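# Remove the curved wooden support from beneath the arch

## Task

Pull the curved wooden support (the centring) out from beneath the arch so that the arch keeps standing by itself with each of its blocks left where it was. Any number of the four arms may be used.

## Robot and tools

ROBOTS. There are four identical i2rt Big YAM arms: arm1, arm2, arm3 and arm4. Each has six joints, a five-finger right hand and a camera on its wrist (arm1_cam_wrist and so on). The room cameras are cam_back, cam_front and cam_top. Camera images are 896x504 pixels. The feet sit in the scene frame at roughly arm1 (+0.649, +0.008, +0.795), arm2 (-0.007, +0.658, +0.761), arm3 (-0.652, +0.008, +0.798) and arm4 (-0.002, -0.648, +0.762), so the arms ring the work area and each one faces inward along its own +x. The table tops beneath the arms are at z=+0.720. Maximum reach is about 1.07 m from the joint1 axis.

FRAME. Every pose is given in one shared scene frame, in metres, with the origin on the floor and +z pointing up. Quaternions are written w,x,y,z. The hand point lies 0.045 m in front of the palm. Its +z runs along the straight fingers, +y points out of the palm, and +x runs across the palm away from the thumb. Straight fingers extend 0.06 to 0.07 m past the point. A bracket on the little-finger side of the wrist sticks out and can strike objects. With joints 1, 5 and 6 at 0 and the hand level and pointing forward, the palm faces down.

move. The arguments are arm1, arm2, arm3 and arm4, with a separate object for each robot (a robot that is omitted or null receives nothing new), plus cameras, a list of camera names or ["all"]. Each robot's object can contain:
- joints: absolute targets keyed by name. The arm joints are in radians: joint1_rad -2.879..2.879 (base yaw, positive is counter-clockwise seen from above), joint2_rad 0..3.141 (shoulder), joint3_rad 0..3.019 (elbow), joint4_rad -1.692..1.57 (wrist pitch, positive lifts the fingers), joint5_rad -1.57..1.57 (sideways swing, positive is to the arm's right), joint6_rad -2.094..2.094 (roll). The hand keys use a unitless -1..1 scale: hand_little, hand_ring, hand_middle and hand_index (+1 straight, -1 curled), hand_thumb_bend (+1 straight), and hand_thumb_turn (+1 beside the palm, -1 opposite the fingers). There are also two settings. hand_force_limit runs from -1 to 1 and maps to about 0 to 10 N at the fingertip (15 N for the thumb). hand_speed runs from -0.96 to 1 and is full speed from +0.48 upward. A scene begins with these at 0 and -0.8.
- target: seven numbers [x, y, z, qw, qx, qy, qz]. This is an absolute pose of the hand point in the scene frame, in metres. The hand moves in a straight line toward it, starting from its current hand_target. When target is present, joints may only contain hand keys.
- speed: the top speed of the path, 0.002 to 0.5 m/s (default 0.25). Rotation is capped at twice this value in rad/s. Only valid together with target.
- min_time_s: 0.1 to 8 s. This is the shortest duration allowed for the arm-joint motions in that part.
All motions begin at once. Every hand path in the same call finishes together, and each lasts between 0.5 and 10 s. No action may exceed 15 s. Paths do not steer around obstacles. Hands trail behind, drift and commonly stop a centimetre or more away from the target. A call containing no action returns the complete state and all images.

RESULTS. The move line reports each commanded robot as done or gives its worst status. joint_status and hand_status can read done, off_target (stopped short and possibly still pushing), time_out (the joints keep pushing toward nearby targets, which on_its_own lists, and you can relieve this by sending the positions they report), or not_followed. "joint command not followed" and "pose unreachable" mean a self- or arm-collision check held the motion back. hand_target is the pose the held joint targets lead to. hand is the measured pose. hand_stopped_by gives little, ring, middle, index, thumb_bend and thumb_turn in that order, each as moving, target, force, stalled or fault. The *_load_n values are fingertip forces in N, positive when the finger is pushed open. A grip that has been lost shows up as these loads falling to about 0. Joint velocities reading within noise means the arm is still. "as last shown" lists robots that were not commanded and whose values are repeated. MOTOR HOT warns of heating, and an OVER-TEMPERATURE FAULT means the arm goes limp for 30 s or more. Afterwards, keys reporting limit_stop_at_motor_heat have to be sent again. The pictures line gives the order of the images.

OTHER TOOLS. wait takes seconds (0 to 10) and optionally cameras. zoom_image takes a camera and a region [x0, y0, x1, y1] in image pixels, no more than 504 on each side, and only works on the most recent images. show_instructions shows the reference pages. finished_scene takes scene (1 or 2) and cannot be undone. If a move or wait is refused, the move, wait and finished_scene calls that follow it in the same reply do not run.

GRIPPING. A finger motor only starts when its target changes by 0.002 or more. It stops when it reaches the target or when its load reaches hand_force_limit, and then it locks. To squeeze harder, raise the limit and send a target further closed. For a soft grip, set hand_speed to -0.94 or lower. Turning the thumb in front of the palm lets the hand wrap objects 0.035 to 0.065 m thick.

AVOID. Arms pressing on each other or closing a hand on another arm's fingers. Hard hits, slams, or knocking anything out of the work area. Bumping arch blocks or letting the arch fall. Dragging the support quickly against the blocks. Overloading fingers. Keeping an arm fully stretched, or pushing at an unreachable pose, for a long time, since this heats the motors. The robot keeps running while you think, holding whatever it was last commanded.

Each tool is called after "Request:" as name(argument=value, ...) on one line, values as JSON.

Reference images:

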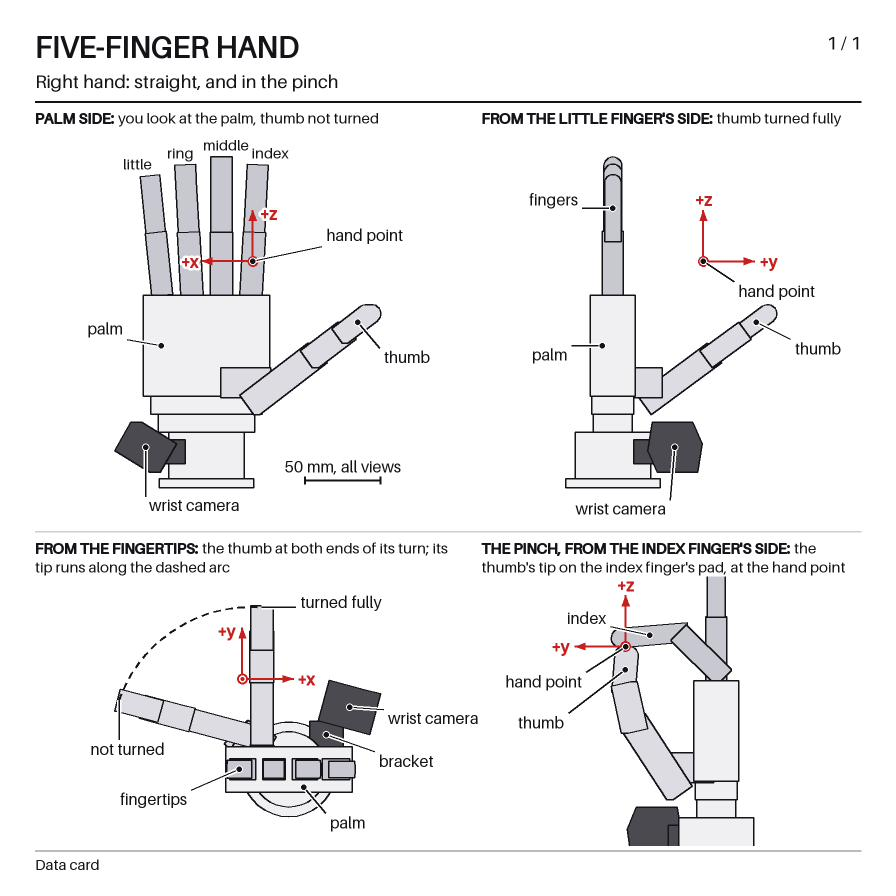

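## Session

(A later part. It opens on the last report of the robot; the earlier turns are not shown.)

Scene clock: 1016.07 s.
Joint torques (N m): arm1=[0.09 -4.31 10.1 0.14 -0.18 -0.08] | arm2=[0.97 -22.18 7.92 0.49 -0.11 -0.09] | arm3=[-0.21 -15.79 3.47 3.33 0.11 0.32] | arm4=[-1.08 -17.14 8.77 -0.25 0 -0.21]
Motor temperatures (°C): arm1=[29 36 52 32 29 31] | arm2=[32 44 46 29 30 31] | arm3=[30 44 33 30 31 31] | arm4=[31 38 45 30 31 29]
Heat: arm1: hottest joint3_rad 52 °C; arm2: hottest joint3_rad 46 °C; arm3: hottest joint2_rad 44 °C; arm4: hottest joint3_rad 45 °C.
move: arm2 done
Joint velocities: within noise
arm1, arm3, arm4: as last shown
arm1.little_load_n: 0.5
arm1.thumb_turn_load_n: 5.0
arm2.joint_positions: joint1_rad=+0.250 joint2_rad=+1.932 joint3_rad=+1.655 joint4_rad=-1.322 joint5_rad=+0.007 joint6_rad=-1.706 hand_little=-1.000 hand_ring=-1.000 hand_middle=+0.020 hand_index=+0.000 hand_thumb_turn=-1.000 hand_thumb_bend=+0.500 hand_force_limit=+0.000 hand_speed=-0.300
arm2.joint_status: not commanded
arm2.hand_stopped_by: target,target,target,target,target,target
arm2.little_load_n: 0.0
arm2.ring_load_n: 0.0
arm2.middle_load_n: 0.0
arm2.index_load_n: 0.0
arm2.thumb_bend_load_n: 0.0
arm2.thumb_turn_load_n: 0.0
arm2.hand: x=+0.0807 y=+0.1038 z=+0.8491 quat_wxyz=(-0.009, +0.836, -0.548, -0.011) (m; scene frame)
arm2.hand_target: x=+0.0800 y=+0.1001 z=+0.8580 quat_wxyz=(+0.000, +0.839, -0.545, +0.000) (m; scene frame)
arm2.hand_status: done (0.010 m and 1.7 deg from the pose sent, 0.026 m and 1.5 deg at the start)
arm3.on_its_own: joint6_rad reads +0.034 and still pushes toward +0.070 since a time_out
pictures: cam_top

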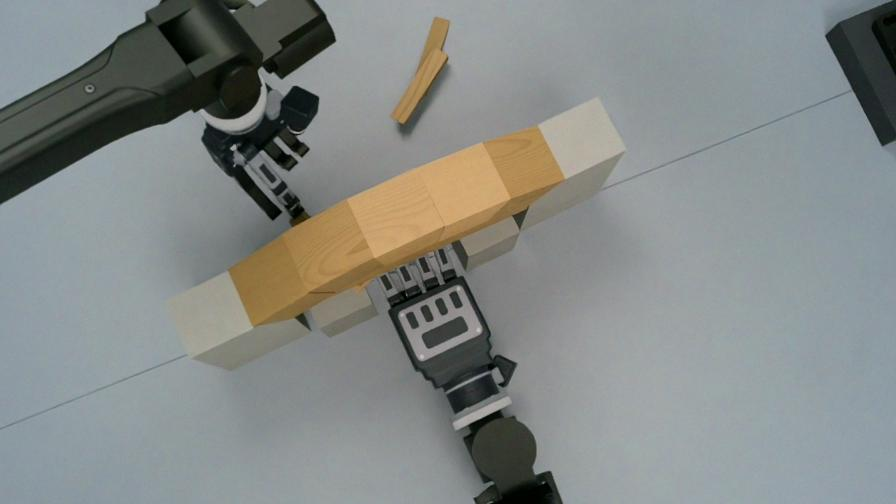

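Request:
move(arm2={"target": [0.049, 0.085, 0.858, 0, -0.8387, 0.5446, 0], "speed": 0.08, "joints": {"hand_index": 0.06}}, cameras=["cam_top"])

Request:
move(arm2={"joints": {"hand_thumb_bend": -0.2, "hand_middle": -0.01, "hand_force_limit": 0.5, "hand_speed": -0.7}}, cameras=["arm2_cam_wrist", "cam_top", "cam_front"])

Request:
zoom_image(camera="cam_top", region=[200, 130, 360, 260])

Scene clock: 1029.53 s.
Joint torques (N m): arm1=[-0.09 -4.66 10 0.23 -0.16 -0.07] | arm2=[1.08 -20.54 10.41 0.2 -0.05 -0.11] | arm3=[0.26 -15.5 3.58 3.32 0.12 0.32] | arm4=[-1.08 -17.08 8.77 -0.2 -0.01 -0.22]
Motor temperatures (°C): arm1=[29 36 52 32 29 31] | arm2=[32 45 45 29 30 31] | arm3=[30 44 33 30 31 31] | arm4=[31 38 45 30 31 29]
Heat: arm1: hottest joint3_rad 52 °C; arm2: hottest joint2_rad 45 °C; arm3: hottest joint2_rad 44 °C; arm4: hottest joint3_rad 45 °C.
move: arm2 off_target
Joint velocities: within noise
arm1.joint_positions: joint1_rad=-0.441 joint2_rad=+1.061 joint3_rad=+1.150 joint4_rad=-1.233 joint5_rad=-0.070 joint6_rad=-0.295 hand_little=-1.000 hand_ring=-1.000 hand_middle=-1.000 hand_index=+1.000 hand_thumb_turn=-0.949 hand_thumb_bend=+0.501 hand_force_limit=+0.000 hand_speed=+0.000
arm1.joint_status: not commanded
arm1.hand_stopped_by: target,target,target,target,target,target
arm1.little_load_n: 0.0
arm1.ring_load_n: 0.0
arm1.middle_load_n: -1.0
arm1.index_load_n: 0.0
arm1.thumb_bend_load_n: 2.5
arm1.thumb_turn_load_n: 4.5
arm1.hand: x=+0.3382 y=+0.1112 z=+1.0536 quat_wxyz=(+0.176, -0.718, -0.661, +0.125) (m; scene frame)
arm1.hand_target: x=+0.3449 y=+0.1119 z=+1.0557 quat_wxyz=(+0.173, -0.717, -0.664, +0.123) (m; scene frame)
arm1.hand_status: not commanded
arm2.joint_positions: joint1_rad=+0.192 joint2_rad=+1.932 joint3_rad=+1.655 joint4_rad=-1.322 joint5_rad=+0.005 joint6_rad=-1.761 hand_little=-1.000 hand_ring=-1.000 hand_middle=+0.020 hand_index=+0.060 hand_thumb_turn=-1.000 hand_thumb_bend=+0.500 hand_force_limit=+0.000 hand_speed=-0.300
arm2.joint_status: all done
arm2.hand_stopped_by: target,target,target,target,target,target
arm2.little_load_n: 0.0
arm2.ring_load_n: 0.0
arm2.middle_load_n: 1.5
arm2.index_load_n: 0.0
arm2.thumb_bend_load_n: 0.0
arm2.thumb_turn_load_n: 0.0
arm2.hand: x=+0.0487 y=+0.0960 z=+0.8487 quat_wxyz=(-0.010, +0.836, -0.549, -0.010) (m; scene frame)
arm2.hand_target: x=+0.0490 y=+0.0854 z=+0.8581 quat_wxyz=(+0.000, +0.839, -0.545, +0.000) (m; scene frame)
arm2.hand_status: off_target (0.014 m and 1.8 deg from the pose sent, 0.038 m and 1.7 deg at the start)
arm3.joint_positions: joint1_rad=-0.020 joint2_rad=+2.089 joint3_rad=+0.767 joint4_rad=+1.372 joint5_rad=-0.100 joint6_rad=+0.037 hand_little=+1.000 hand_ring=+1.000 hand_middle=+1.000 hand_index=+1.000 hand_thumb_turn=-1.000 hand_thumb_bend=+0.000 hand_force_limit=+0.000 hand_speed=+0.000
arm3.joint_status: not commanded
arm3.hand_stopped_by: target,target,target,target,target,target
arm3.little_load_n: 0.0
arm3.ring_load_n: -0.5
arm3.middle_load_n: 0.0
arm3.index_load_n: -2.5
arm3.thumb_bend_load_n: 0.0
arm3.thumb_turn_load_n: 0.0
arm3.hand: x=-0.0216 y=+0.0356 z=+0.8022 quat_wxyz=(-0.534, +0.497, -0.482, +0.486) (m; scene frame)
arm3.hand_target: x=-0.0128 y=+0.0423 z=+0.8429 quat_wxyz=(-0.562, +0.472, -0.465, +0.495) (m; scene frame)
arm3.hand_status: not commanded
arm4: as last shown
pictures: cam_top

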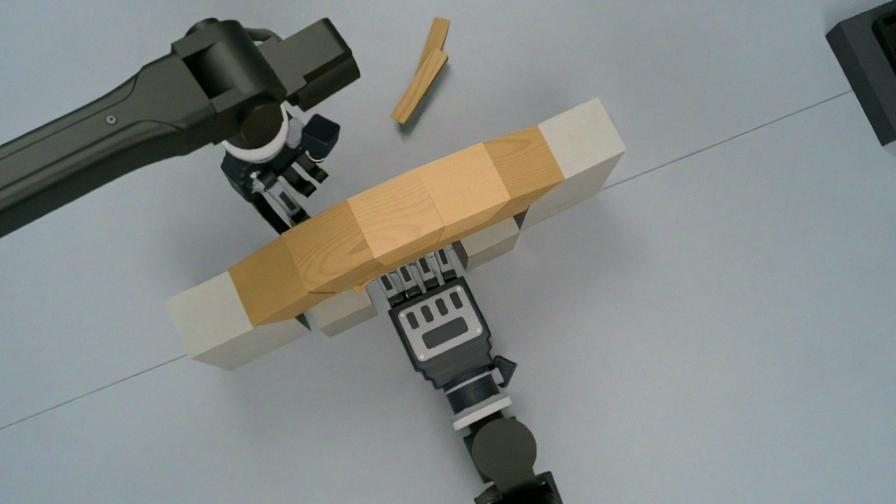

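Scene clock: 1031.43 s.
Joint torques (N m): arm1=[-0.21 -4.42 10.19 0.23 -0.18 -0.09] | arm2=[1.03 -20.6 10.44 0.17 0.01 -0.09] | arm3=[0.21 -15.97 3.56 3.37 0.11 0.3] | arm4=[-1.08 -16.67 8.8 -0.18 0.01 -0.23]
Motor temperatures (°C): arm1=[29 36 52 32 29 31] | arm2=[32 45 45 29 30 31] | arm3=[30 44 33 30 31 31] | arm4=[31 38 45 30 31 29]
Heat: arm1: hottest joint3_rad 52 °C; arm2: hottest joint2_rad 45 °C; arm3: hottest joint2_rad 44 °C; arm4: hottest joint3_rad 45 °C.
move: arm2 off_target
Joint velocities: within noise
arm1, arm3, arm4: as last shown
arm1.thumb_turn_load_n: 5.0
arm2.joint_positions: joint1_rad=+0.192 joint2_rad=+1.932 joint3_rad=+1.655 joint4_rad=-1.322 joint5_rad=+0.004 joint6_rad=-1.763 hand_little=-1.000 hand_ring=-1.000 hand_middle=-0.009 hand_index=+0.060 hand_thumb_turn=-1.000 hand_thumb_bend=+0.223 hand_force_limit=+0.500 hand_speed=-0.700
arm2.joint_status: hand_thumb_bend off_target (ended at +0.223, target -0.200); the others done
arm2.hand_stopped_by: target,target,target,target,force,target
arm2.little_load_n: 0.0
arm2.ring_load_n: 0.0
arm2.middle_load_n: 10.5
arm2.index_load_n: 0.0
arm2.thumb_bend_load_n: 11.0
arm2.thumb_turn_load_n: 0.5
arm2.hand: x=+0.0489 y=+0.0960 z=+0.8484 quat_wxyz=(-0.011, +0.836, -0.549, -0.010) (m; scene frame)
arm2.hand_target: x=+0.0490 y=+0.0854 z=+0.8582 quat_wxyz=(+0.000, +0.839, -0.545, +0.000) (m; scene frame)
arm2.hand_status: not commanded
arm3.joint_positions: joint1_rad=-0.020 joint2_rad=+2.089 joint3_rad=+0.767 joint4_rad=+1.372 joint5_rad=-0.100 joint6_rad=+0.039 hand_little=+1.000 hand_ring=+1.000 hand_middle=+1.000 hand_index=+1.000 hand_thumb_turn=-1.000 hand_thumb_bend=+0.000 hand_force_limit=+0.000 hand_speed=+0.000
arm3.ring_load_n: 0.0
arm3.index_load_n: -2.0
arm3.hand: x=-0.0217 y=+0.0357 z=+0.8022 quat_wxyz=(-0.534, +0.497, -0.482, +0.485) (m; scene frame)
pictures: arm2_cam_wrist, cam_front, cam_top
camera_calibration:
arm2_cam_wrist: T_world_to_cam=[[-0.759239, -0.650652, 0.01447, 0.0812567], [-0.590529, 0.698087, 0.404909, -0.360188], [-0.273556, 0.298877, -0.914243, 0.870737], [0, 0, 0, 1]] pos_world=[0.0871872, 0.0440685, 0.940732]

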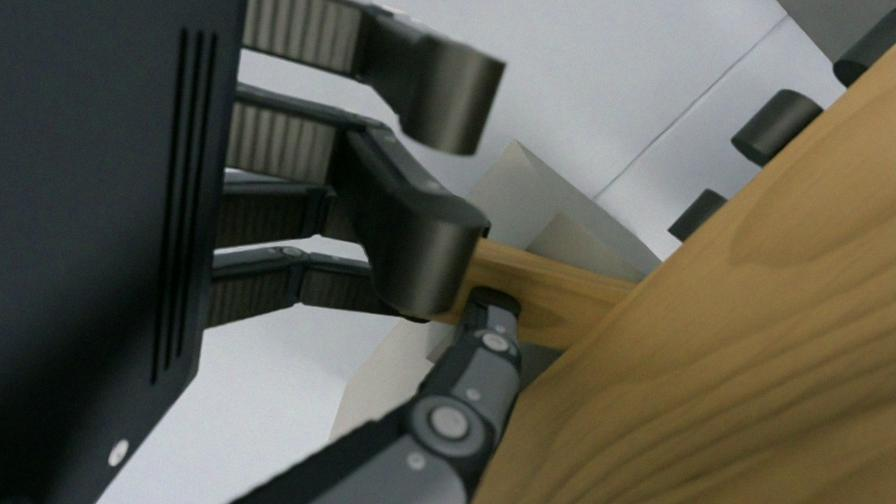

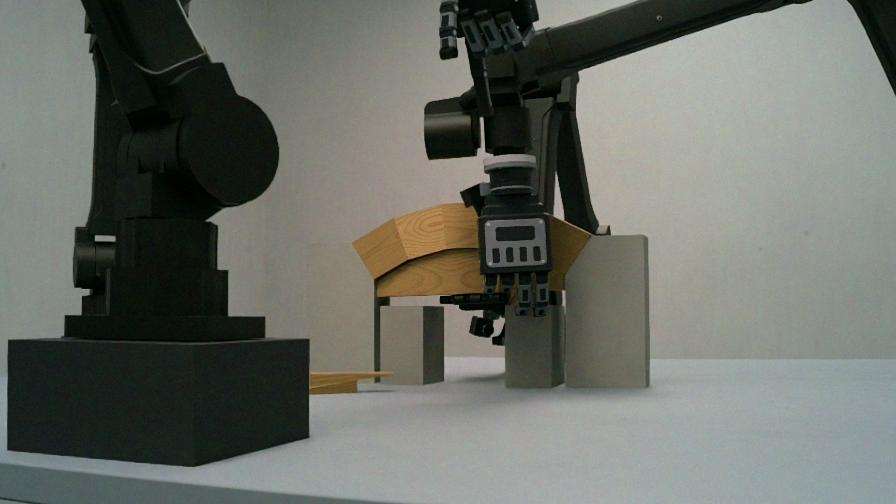

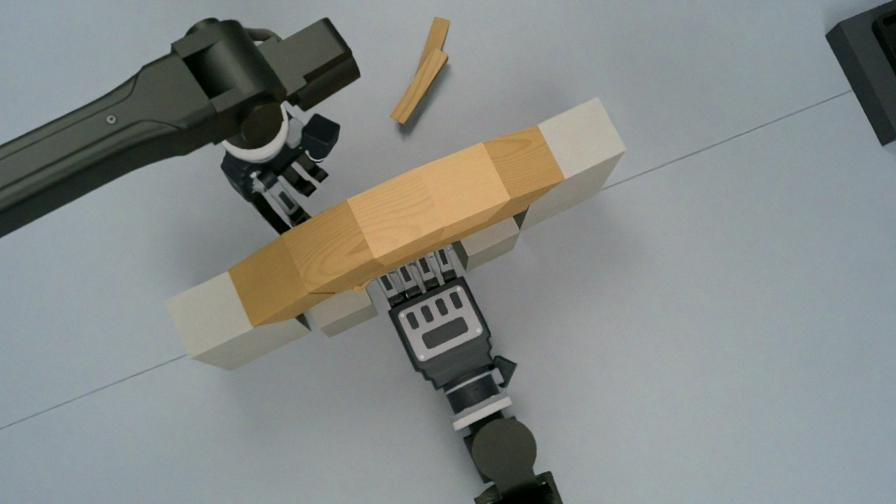

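Scaled by 3.150 from the camera's 896x504 image, which has a finer 1280x720 frame.

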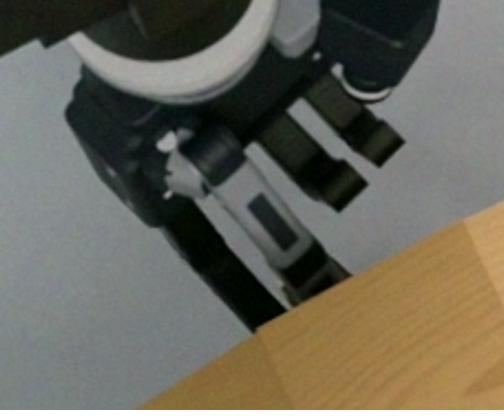

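Request:
move(arm2={"target": [0.090, 0.103, 0.858, 0, -0.8387, 0.5446, 0], "speed": 0.05}, cameras=["cam_top", "cam_front"])

Request:
zoom_image(camera="cam_top", region=[200, 130, 400, 320])

Scene clock: 1038.93 s.
Joint torques (N m): arm1=[0.21 -4.25 10.18 0.05 -0.14 -0.11] | arm2=[2.73 -22.3 8.08 0.53 -0.2 0.15] | arm3=[0.03 -15.68 3.63 3.33 0.11 0.28] | arm4=[-1.03 -16.97 8.77 -0.21 0 -0.22]
Motor temperatures (°C): arm1=[29 36 52 32 29 31] | arm2=[32 44 45 29 30 31] | arm3=[30 44 33 30 31 31] | arm4=[31 38 45 30 31 29]
Heat: arm1: hottest joint3_rad 52 °C; arm2: hottest joint3_rad 45 °C; arm3: hottest joint2_rad 44 °C; arm4: hottest joint3_rad 45 °C.
move: arm2 off_target
Joint velocities: within noise
arm1, arm3, arm4: as last shown
arm1.middle_load_n: -1.5
arm2.joint_positions: joint1_rad=+0.248 joint2_rad=+1.932 joint3_rad=+1.653 joint4_rad=-1.322 joint5_rad=+0.009 joint6_rad=-1.713 hand_little=-1.000 hand_ring=-1.000 hand_middle=-0.009 hand_index=+0.060 hand_thumb_turn=-1.000 hand_thumb_bend=+0.223 hand_force_limit=+0.500 hand_speed=-0.700
arm2.joint_status: not commanded
arm2.hand_stopped_by: target,target,target,target,force,target
arm2.little_load_n: 0.0
arm2.ring_load_n: 0.0
arm2.middle_load_n: 7.5
arm2.index_load_n: 0.0
arm2.thumb_bend_load_n: 10.0
arm2.thumb_turn_load_n: 1.5
arm2.hand: x=+0.0792 y=+0.1038 z=+0.8483 quat_wxyz=(-0.009, +0.838, -0.546, -0.013) (m; scene frame)
arm2.hand_target: x=+0.0899 y=+0.1032 z=+0.8580 quat_wxyz=(+0.000, +0.839, -0.545, +0.000) (m; scene frame)
arm2.hand_status: off_target (0.014 m and 1.8 deg from the pose sent, 0.043 m and 1.8 deg at the start)
arm3.joint_positions: joint1_rad=-0.020 joint2_rad=+2.089 joint3_rad=+0.767 joint4_rad=+1.372 joint5_rad=-0.100 joint6_rad=+0.041 hand_little=+1.000 hand_ring=+1.000 hand_middle=+1.000 hand_index=+1.000 hand_thumb_turn=-1.000 hand_thumb_bend=+0.000 hand_force_limit=+0.000 hand_speed=+0.000
arm3.index_load_n: -1.5
arm3.hand: x=-0.0217 y=+0.0359 z=+0.8023 quat_wxyz=(-0.535, +0.496, -0.483, +0.485) (m; scene frame)
arm4.middle_load_n: -0.5
pictures: cam_front, cam_top

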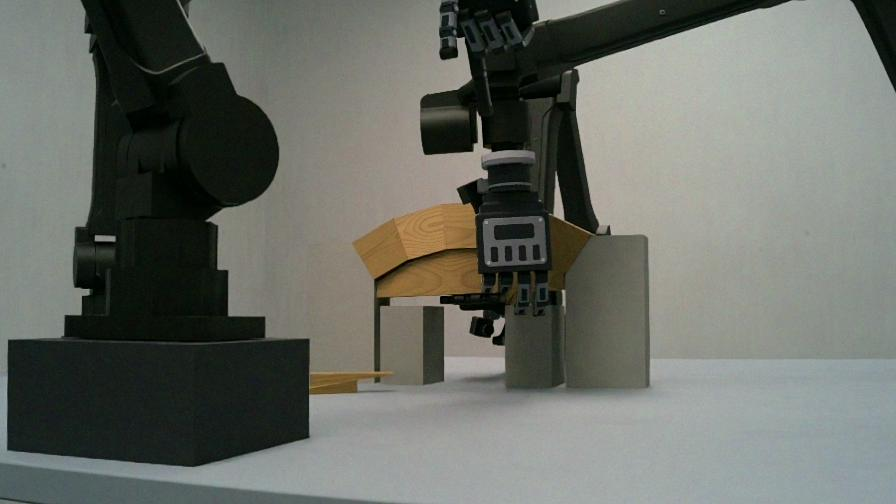

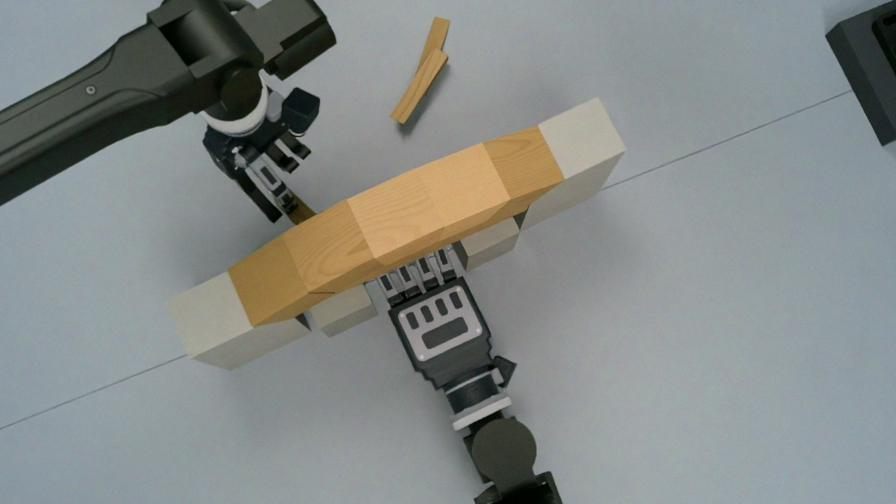

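Scaled by 2.520 from the camera's 896x504 image, which has a finer 1280x720 frame.

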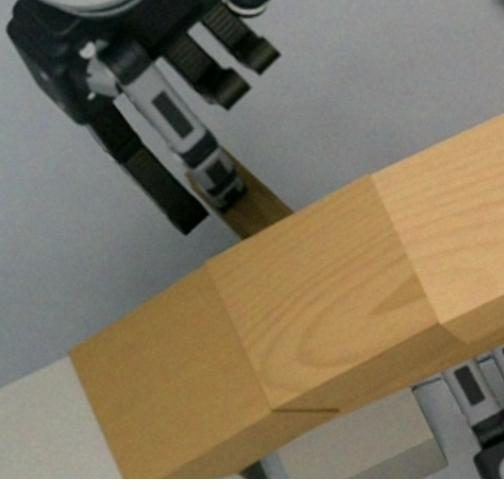

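Request:
move(arm2={"target": [0.130, 0.118, 0.859, 0, -0.8387, 0.5446, 0], "speed": 0.06}, cameras=["cam_top", "cam_front"])

Request:
zoom_image(camera="cam_top", region=[200, 110, 400, 300])

Request:
zoom_image(camera="cam_front", region=[340, 190, 600, 330])

Scene clock: 1044.37 s.
Joint torques (N m): arm1=[-0.26 -4.07 10.11 0.32 -0.15 -0.07] | arm2=[1.44 -22.07 8.03 0.49 -0.09 0.18] | arm3=[-0.15 -15.85 3.7 3.32 0.12 0.23] | arm4=[-0.79 -16.91 8.75 -0.12 0 -0.21]
Motor temperatures (°C): arm1=[29 36 52 32 29 31] | arm2=[32 44 45 29 30 31] | arm3=[30 44 33 30 31 31] | arm4=[31 38 45 30 31 29]
Heat: arm1: hottest joint3_rad 52 °C; arm2: hottest joint3_rad 45 °C; arm3: hottest joint2_rad 44 °C; arm4: hottest joint3_rad 45 °C.
move: arm2 done
Joint velocities: within noise
arm1, arm3, arm4: as last shown
arm1.middle_load_n: -1.0
arm2.joint_positions: joint1_rad=+0.338 joint2_rad=+1.927 joint3_rad=+1.649 joint4_rad=-1.322 joint5_rad=+0.006 joint6_rad=-1.640 hand_little=-1.000 hand_ring=-1.000 hand_middle=-0.009 hand_index=+0.060 hand_thumb_turn=-1.000 hand_thumb_bend=+0.221 hand_force_limit=+0.500 hand_speed=-0.700
arm2.joint_status: not commanded
arm2.hand_stopped_by: target,target,target,target,force,target
arm2.little_load_n: 0.0
arm2.ring_load_n: 0.0
arm2.middle_load_n: 1.0
arm2.index_load_n: 0.0
arm2.thumb_bend_load_n: 0.5
arm2.thumb_turn_load_n: 0.0
arm2.hand: x=+0.1283 y=+0.1201 z=+0.8500 quat_wxyz=(-0.009, +0.842, -0.539, -0.012) (m; scene frame)
arm2.hand_target: x=+0.1301 y=+0.1182 z=+0.8590 quat_wxyz=(+0.000, +0.839, -0.544, +0.000) (m; scene frame)
arm2.hand_status: done (0.009 m and 1.8 deg from the pose sent, 0.054 m and 1.8 deg at the start)
arm3.joint_positions: joint1_rad=-0.020 joint2_rad=+2.089 joint3_rad=+0.764 joint4_rad=+1.372 joint5_rad=-0.100 joint6_rad=+0.046 hand_little=+1.000 hand_ring=+1.000 hand_middle=+1.000 hand_index=+1.000 hand_thumb_turn=-1.000 hand_thumb_bend=+0.000 hand_force_limit=+0.000 hand_speed=+0.000
arm3.ring_load_n: -0.5
arm3.middle_load_n: -2.0
arm3.hand: x=-0.0228 y=+0.0361 z=+0.8015 quat_wxyz=(-0.535, +0.495, -0.485, +0.483) (m; scene frame)
arm3.hand_target: x=-0.0128 y=+0.0422 z=+0.8430 quat_wxyz=(-0.562, +0.472, -0.465, +0.495) (m; scene frame)
arm4.middle_load_n: 0.0
pictures: cam_front, cam_top

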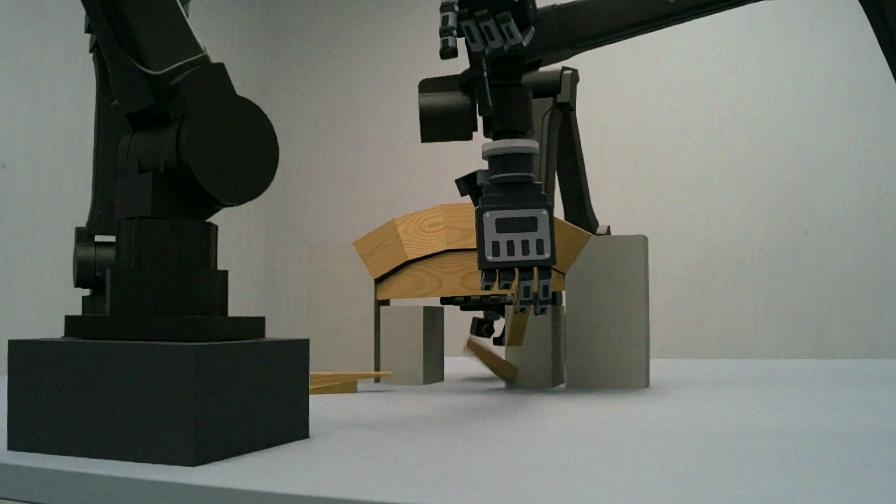

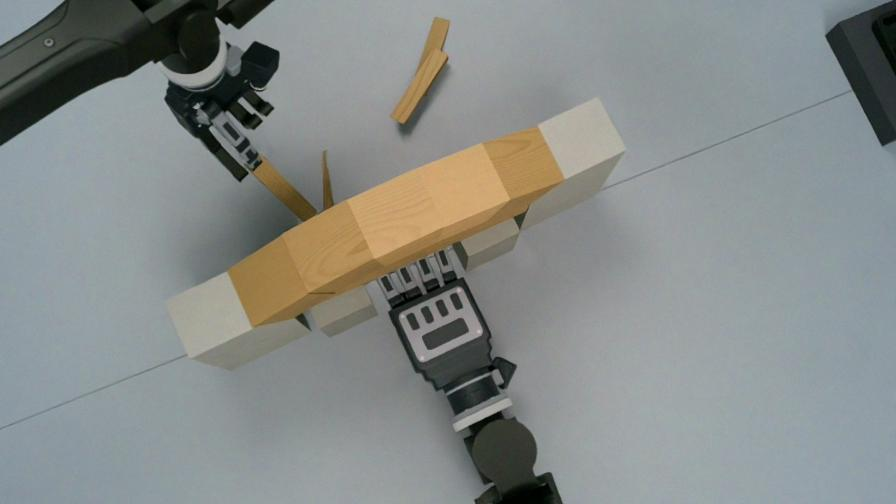

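Scaled by 2.520 from the camera's 896x504 image, which has a finer 1280x720 frame.

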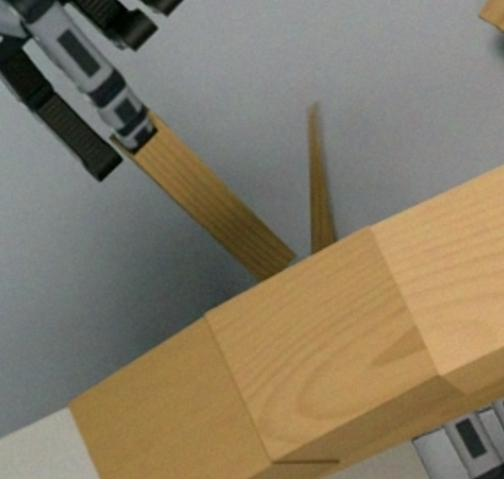

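Scaled by 1.938 from the camera's 896x504 image, which has a finer 1280x720 frame.

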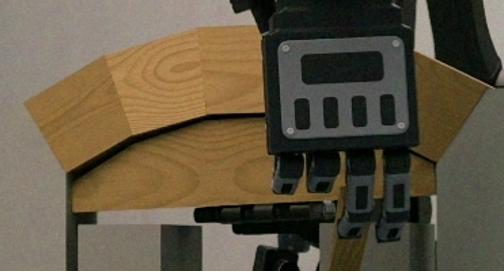

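Request:
move(arm2={"joints": {"hand_thumb_bend": -0.1, "hand_force_limit": 0.2}})

Request:
move(arm2={"target": [0.180, 0.140, 0.80, 0, -0.8387, 0.5446, 0], "speed": 0.12}, cameras=["cam_top", "cam_front"])

Scene clock: 1051.10 s.
Joint torques (N m): arm1=[-0.56 -4.72 9.96 0.13 -0.18 -0.11] | arm2=[1.44 -22.12 8.02 0.5 -0.09 0.17] | arm3=[-0.38 -15.5 3.71 3.32 0.13 0.19] | arm4=[-0.97 -17.08 8.8 -0.17 0.01 -0.24]
Motor temperatures (°C): arm1=[29 36 52 32 29 31] | arm2=[32 45 45 29 30 31] | arm3=[30 44 33 30 31 31] | arm4=[31 38 45 30 31 29]
Heat: arm1: hottest joint3_rad 52 °C; arm2: hottest joint2_rad 45 °C; arm3: hottest joint2_rad 44 °C; arm4: hottest joint3_rad 45 °C.
move: arm2 off_target
Joint velocities: within noise
arm1, arm3: as last shown
arm1.ring_load_n: 0.5
arm2.joint_positions: joint1_rad=+0.338 joint2_rad=+1.927 joint3_rad=+1.649 joint4_rad=-1.322 joint5_rad=+0.006 joint6_rad=-1.639 hand_little=-1.000 hand_ring=-1.000 hand_middle=-0.008 hand_index=+0.060 hand_thumb_turn=-1.000 hand_thumb_bend=+0.014 hand_force_limit=+0.200 hand_speed=-0.700
arm2.joint_status: hand_thumb_bend off_target (ended at +0.014, target -0.100); the others done
arm2.hand_stopped_by: target,target,target,target,force,target
arm2.little_load_n: 0.0
arm2.ring_load_n: 0.0
arm2.middle_load_n: 11.5
arm2.index_load_n: 0.0
arm2.thumb_bend_load_n: 9.0
arm2.thumb_turn_load_n: 2.5
arm2.hand: x=+0.1283 y=+0.1201 z=+0.8500 quat_wxyz=(-0.009, +0.842, -0.540, -0.012) (m; scene frame)
arm2.hand_target: x=+0.1301 y=+0.1182 z=+0.8590 quat_wxyz=(+0.000, +0.839, -0.545, +0.000) (m; scene frame)
arm2.hand_status: not commanded
arm4.joint_positions: joint1_rad=-0.740 joint2_rad=+1.615 joint3_rad=+1.613 joint4_rad=-1.528 joint5_rad=-0.001 joint6_rad=+0.718 hand_little=-1.000 hand_ring=-1.000 hand_middle=+0.020 hand_index=-0.010 hand_thumb_turn=-1.000 hand_thumb_bend=+0.900 hand_force_limit=+0.000 hand_speed=-0.600
arm4.joint_status: not commanded
arm4.hand_stopped_by: target,target,target,target,target,target
arm4.little_load_n: 0.0
arm4.ring_load_n: 0.0
arm4.middle_load_n: 0.0
arm4.index_load_n: 0.0
arm4.thumb_bend_load_n: 0.0
arm4.thumb_turn_load_n: 0.0
arm4.hand: x=+0.2611 y=-0.2529 z=+1.0055 quat_wxyz=(-0.028, +0.752, -0.658, -0.001) (m; scene frame)
arm4.hand_target: x=+0.2587 y=-0.2637 z=+1.0076 quat_wxyz=(-0.022, +0.756, -0.654, -0.001) (m; scene frame)
arm4.hand_status: not commanded
pictures: none

Scene clock: 1052.30 s.
Joint torques (N m): arm1=[-0.21 -3.72 10.03 0.01 -0.18 -0.08] | arm2=[1.38 -20.31 8.23 0.09 -0.05 0.04] | arm3=[-0.03 -15.5 3.69 3.44 0.11 0.25] | arm4=[-1.26 -16.91 8.72 -0.21 0 -0.24]
Motor temperatures (°C): arm1=[29 36 52 32 29 31] | arm2=[32 45 45 29 30 31] | arm3=[30 44 33 30 31 31] | arm4=[31 38 45 30 31 29]
Heat: arm1: hottest joint3_rad 52 °C; arm2: hottest joint2_rad 45 °C; arm3: hottest joint2_rad 44 °C; arm4: hottest joint3_rad 45 °C.
move: arm2 not_followed
Joint velocities: within noise
arm1.joint_positions: joint1_rad=-0.441 joint2_rad=+1.061 joint3_rad=+1.150 joint4_rad=-1.233 joint5_rad=-0.070 joint6_rad=-0.295 hand_little=-1.000 hand_ring=-1.000 hand_middle=-1.000 hand_index=+1.000 hand_thumb_turn=-0.949 hand_thumb_bend=+0.501 hand_force_limit=+0.000 hand_speed=+0.000
arm1.joint_status: not commanded
arm1.hand_stopped_by: target,target,target,target,target,target
arm1.little_load_n: 0.0
arm1.ring_load_n: 0.0
arm1.middle_load_n: -1.0
arm1.index_load_n: 0.0
arm1.thumb_bend_load_n: 2.5
arm1.thumb_turn_load_n: 5.0
arm1.hand: x=+0.3382 y=+0.1112 z=+1.0536 quat_wxyz=(+0.176, -0.718, -0.661, +0.125) (m; scene frame)
arm1.hand_target: x=+0.3449 y=+0.1119 z=+1.0557 quat_wxyz=(+0.173, -0.717, -0.664, +0.123) (m; scene frame)
arm1.hand_status: not commanded
arm2.joint_positions: joint1_rad=+0.343 joint2_rad=+1.927 joint3_rad=+1.637 joint4_rad=-1.308 joint5_rad=+0.006 joint6_rad=-1.632 hand_little=-1.000 hand_ring=-1.000 hand_middle=-0.008 hand_index=+0.060 hand_thumb_turn=-1.000 hand_thumb_bend=+0.014 hand_force_limit=+0.200 hand_speed=-0.700
arm2.joint_status: not commanded
arm2.hand_stopped_by: target,target,target,target,force,target
arm2.little_load_n: 0.0
arm2.ring_load_n: 0.0
arm2.middle_load_n: 12.0
arm2.index_load_n: 0.0
arm2.thumb_bend_load_n: 9.0
arm2.thumb_turn_load_n: 2.5
arm2.hand: x=+0.1310 y=+0.1220 z=+0.8456 quat_wxyz=(-0.008, +0.841, -0.540, -0.011) (m; scene frame)
arm2.hand_target: x=+0.1310 y=+0.1220 z=+0.8456 quat_wxyz=(-0.008, +0.841, -0.540, -0.011) (m; scene frame)
arm2.hand_status: not_followed (0.069 m and 1.7 deg from the pose sent, 0.075 m and 1.8 deg at the start)
arm3, arm4: as last shown
arm4.ring_load_n: 0.5
pictures: cam_front, cam_top
pose unreachable (arm2 arm): on one or more control steps of this call this arm could not follow its commanded pose, so it was not sent that pose on those steps. On the call's last step it was still not sent that pose. It may still have moved: this result reports where it is.
cause: moving toward the commanded pose would bring a part of the arm too close to another arm (a part of this arm and the arm1 arm's hand, 25 mm apart when this arm was first held).

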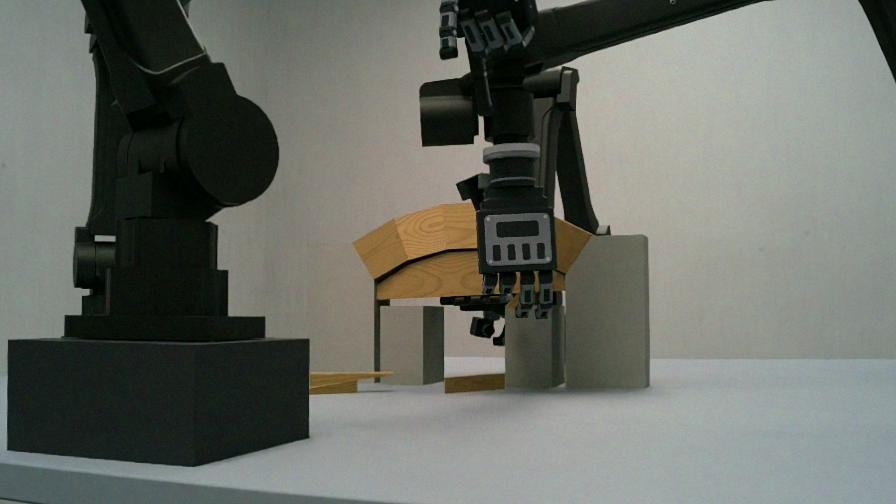

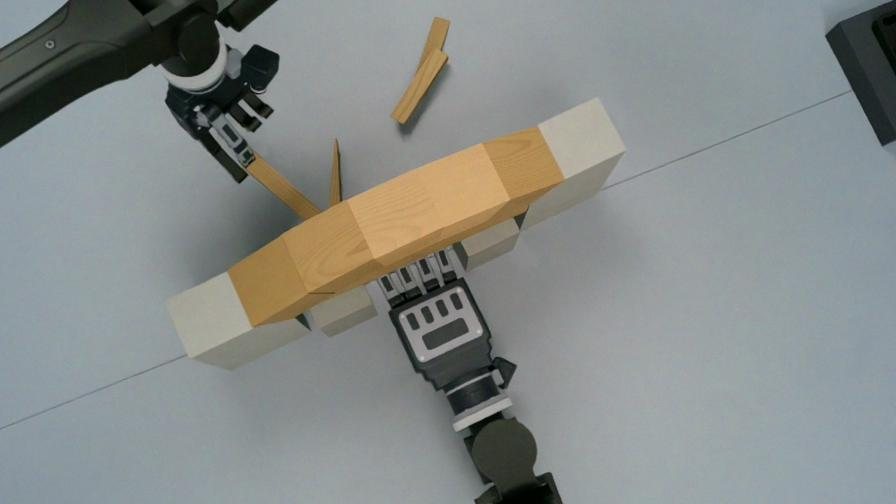

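Request:
move(arm1={"joints": {"joint2_rad": 0.5, "joint3_rad": 0.9}, "min_time_s": 2})

Request:
move(arm2={"target": [0.180, 0.150, 0.845, 0, -0.8387, 0.5446, 0], "speed": 0.12}, cameras=["cam_front"])

Request:
move(arm2={"target": [0.180, 0.150, 0.776, 0, -0.8387, 0.5446, 0], "speed": 0.12}, cameras=["cam_top", "cam_front"])

Scene clock: 1061.17 s.
Joint torques (N m): arm1=[-0.97 1.67 9.81 0.64 -0.11 -0.1] | arm2=[1.32 -20.25 8.21 0.05 -0.06 0.04] | arm3=[0.32 -15.79 3.85 3.37 0.11 0.2] | arm4=[-1.2 -17.55 8.77 -0.17 -0.02 -0.24]
Motor temperatures (°C): arm1=[29 36 52 32 29 31] | arm2=[32 45 45 29 30 31] | arm3=[30 44 33 30 31 31] | arm4=[31 38 45 30 31 29]
Heat: arm1: hottest joint3_rad 52 °C; arm2: hottest joint2_rad 45 °C; arm3: hottest joint2_rad 44 °C; arm4: hottest joint3_rad 45 °C.
move: arm1 done
Joint velocities: within noise
arm1.joint_positions: joint1_rad=-0.441 joint2_rad=+0.510 joint3_rad=+0.901 joint4_rad=-1.234 joint5_rad=-0.070 joint6_rad=-0.295 hand_little=-1.000 hand_ring=-1.000 hand_middle=-1.000 hand_index=+1.000 hand_thumb_turn=-0.949 hand_thumb_bend=+0.501 hand_force_limit=+0.000 hand_speed=+0.000
arm1.joint_status: all done
arm1.hand_stopped_by: target,target,target,target,target,target
arm1.little_load_n: 0.0
arm1.ring_load_n: 0.0
arm1.middle_load_n: -0.5
arm1.index_load_n: 0.0
arm1.thumb_bend_load_n: 2.5
arm1.thumb_turn_load_n: 5.0
arm1.hand: x=+0.4503 y=+0.0652 z=+1.0723 quat_wxyz=(+0.307, -0.684, -0.635, +0.185) (m; scene frame)
arm1.hand_target: x=+0.4560 y=+0.0649 z=+1.0715 quat_wxyz=(+0.305, -0.683, -0.639, +0.182) (m; scene frame)
arm1.hand_status: not commanded
arm2, arm3, arm4: as last shown
arm2.ring_load_n: 0.5
arm2.thumb_bend_load_n: 9.5
arm2.thumb_turn_load_n: 2.0
arm3.little_load_n: -0.5
arm4.ring_load_n: 0.0
pictures: none

Scene clock: 1062.47 s.
Joint torques (N m): arm1=[-0.44 1.67 9.76 0.76 -0.15 -0.08] | arm2=[1.08 -21.77 7.83 0.59 -0.05 0.16] | arm3=[0.21 -16.03 3.73 3.29 0.09 0.22] | arm4=[-1.26 -17.03 8.77 -0.2 -0.02 -0.22]
Motor temperatures (°C): arm1=[29 36 53 32 29 31] | arm2=[32 44 45 29 30 31] | arm3=[30 44 33 30 31 31] | arm4=[31 38 45 30 31 29]
Heat: arm1: hottest joint3_rad 53 °C; arm2: hottest joint3_rad 45 °C; arm3: hottest joint2_rad 44 °C; arm4: hottest joint3_rad 45 °C.
move: arm2 done
Joint velocities: within noise
arm1, arm3, arm4: as last shown
arm1.middle_load_n: -1.0
arm2.joint_positions: joint1_rad=+0.444 joint2_rad=+1.914 joint3_rad=+1.592 joint4_rad=-1.280 joint5_rad=+0.005 joint6_rad=-1.537 hand_little=-1.000 hand_ring=-1.000 hand_middle=-0.008 hand_index=+0.060 hand_thumb_turn=-1.000 hand_thumb_bend=+0.014 hand_force_limit=+0.200 hand_speed=-0.700
arm2.joint_status: not commanded
arm2.hand_stopped_by: target,target,target,target,force,target
arm2.little_load_n: 0.0
arm2.ring_load_n: 0.0
arm2.middle_load_n: 12.0
arm2.index_load_n: 0.0
arm2.thumb_bend_load_n: 9.0
arm2.thumb_turn_load_n: 2.5
arm2.hand: x=+0.1805 y=+0.1534 z=+0.8367 quat_wxyz=(-0.008, +0.843, -0.537, -0.013) (m; scene frame)
arm2.hand_target: x=+0.1800 y=+0.1501 z=+0.8449 quat_wxyz=(+0.000, +0.839, -0.545, +0.000) (m; scene frame)
arm2.hand_status: done (0.009 m and 2.0 deg from the pose sent, 0.057 m and 1.7 deg at the start)
arm3.little_load_n: 0.0
pictures: cam_front

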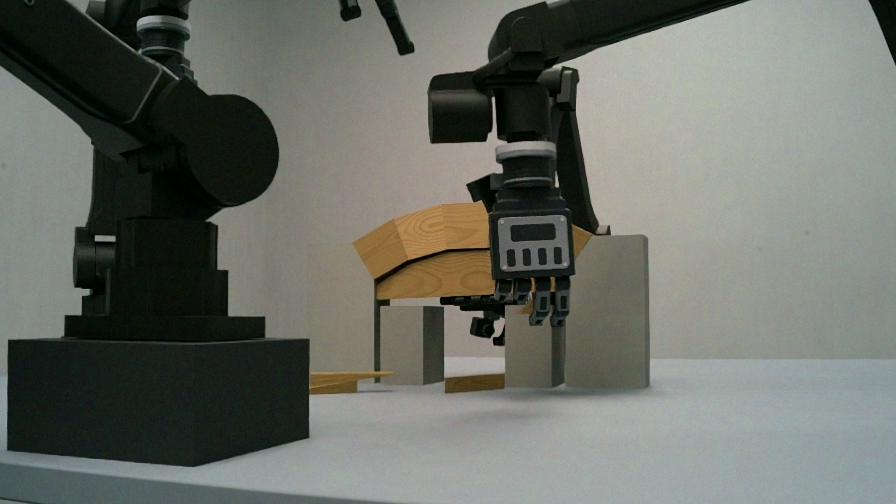

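Scene clock: 1063.73 s.
Joint torques (N m): arm1=[-0.09 1.73 9.91 0.81 -0.16 -0.06] | arm2=[0.85 -20.01 7.65 0.66 -0.06 0.15] | arm3=[-0.03 -15.5 3.67 3.41 0.11 0.23] | arm4=[-0.91 -16.79 8.79 -0.16 -0.01 -0.21]
Motor temperatures (°C): arm1=[29 36 53 32 29 31] | arm2=[32 44 45 29 30 31] | arm3=[30 44 33 30 31 31] | arm4=[31 38 45 30 31 29]
Heat: arm1: hottest joint3_rad 53 °C; arm2: hottest joint3_rad 45 °C; arm3: hottest joint2_rad 44 °C; arm4: hottest joint3_rad 45 °C.
move: arm2 done
Joint velocities: within noise
arm1, arm4: as last shown
arm1.ring_load_n: 0.5
arm1.index_load_n: -0.5
arm2.joint_positions: joint1_rad=+0.444 joint2_rad=+1.960 joint3_rad=+1.499 joint4_rad=-1.122 joint5_rad=+0.005 joint6_rad=-1.537 hand_little=-1.000 hand_ring=-1.000 hand_middle=-0.008 hand_index=+0.060 hand_thumb_turn=-1.000 hand_thumb_bend=+0.014 hand_force_limit=+0.200 hand_speed=-0.700
arm2.joint_status: not commanded
arm2.hand_stopped_by: target,target,target,target,force,target
arm2.little_load_n: 0.0
arm2.ring_load_n: 0.0
arm2.middle_load_n: 12.0
arm2.index_load_n: 0.0
arm2.thumb_bend_load_n: 9.0
arm2.thumb_turn_load_n: 2.5
arm2.hand: x=+0.1807 y=+0.1536 z=+0.7780 quat_wxyz=(-0.003, +0.843, -0.538, -0.005) (m; scene frame)
arm2.hand_target: x=+0.1800 y=+0.1501 z=+0.7760 quat_wxyz=(+0.000, +0.839, -0.544, +0.000) (m; scene frame)
arm2.hand_status: done (0.004 m and 1.2 deg from the pose sent, 0.061 m and 2.0 deg at the start)
arm3.joint_positions: joint1_rad=-0.020 joint2_rad=+2.089 joint3_rad=+0.764 joint4_rad=+1.372 joint5_rad=-0.100 joint6_rad=+0.046 hand_little=+1.000 hand_ring=+1.000 hand_middle=+1.000 hand_index=+1.000 hand_thumb_turn=-1.000 hand_thumb_bend=+0.000 hand_force_limit=+0.000 hand_speed=+0.000
arm3.joint_status: not commanded
arm3.hand_stopped_by: target,target,target,target,target,target
arm3.little_load_n: 0.0
arm3.ring_load_n: -0.5
arm3.middle_load_n: -2.0
arm3.index_load_n: -1.5
arm3.thumb_bend_load_n: 0.0
arm3.thumb_turn_load_n: 0.0
arm3.hand: x=-0.0228 y=+0.0361 z=+0.8015 quat_wxyz=(-0.535, +0.495, -0.485, +0.483) (m; scene frame)
arm3.hand_target: x=-0.0128 y=+0.0422 z=+0.8430 quat_wxyz=(-0.562, +0.472, -0.465, +0.495) (m; scene frame)
arm3.hand_status: not commanded
pictures: cam_front, cam_top

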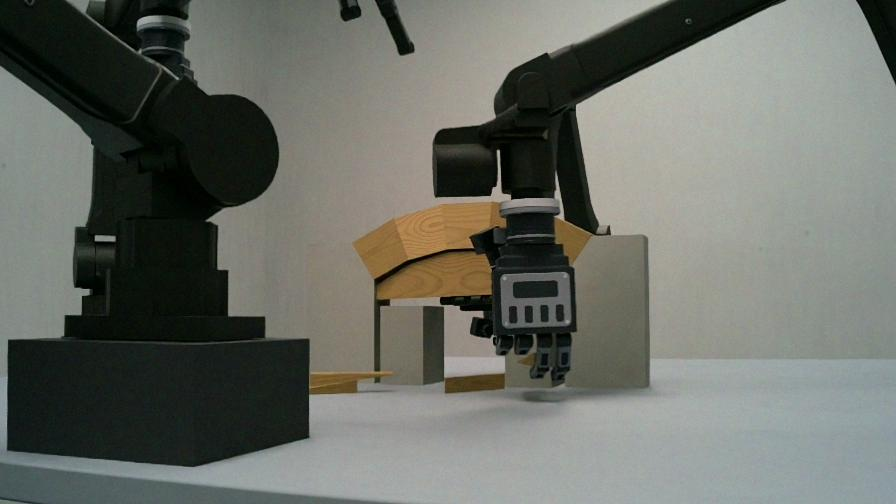

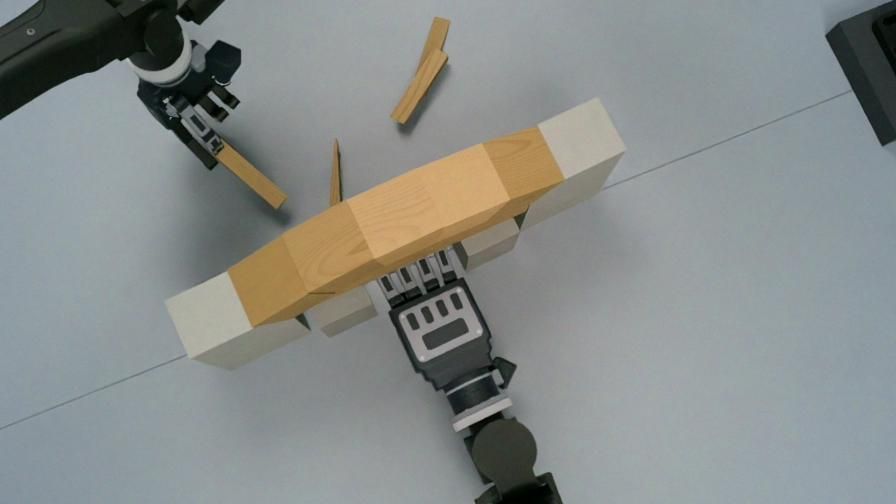

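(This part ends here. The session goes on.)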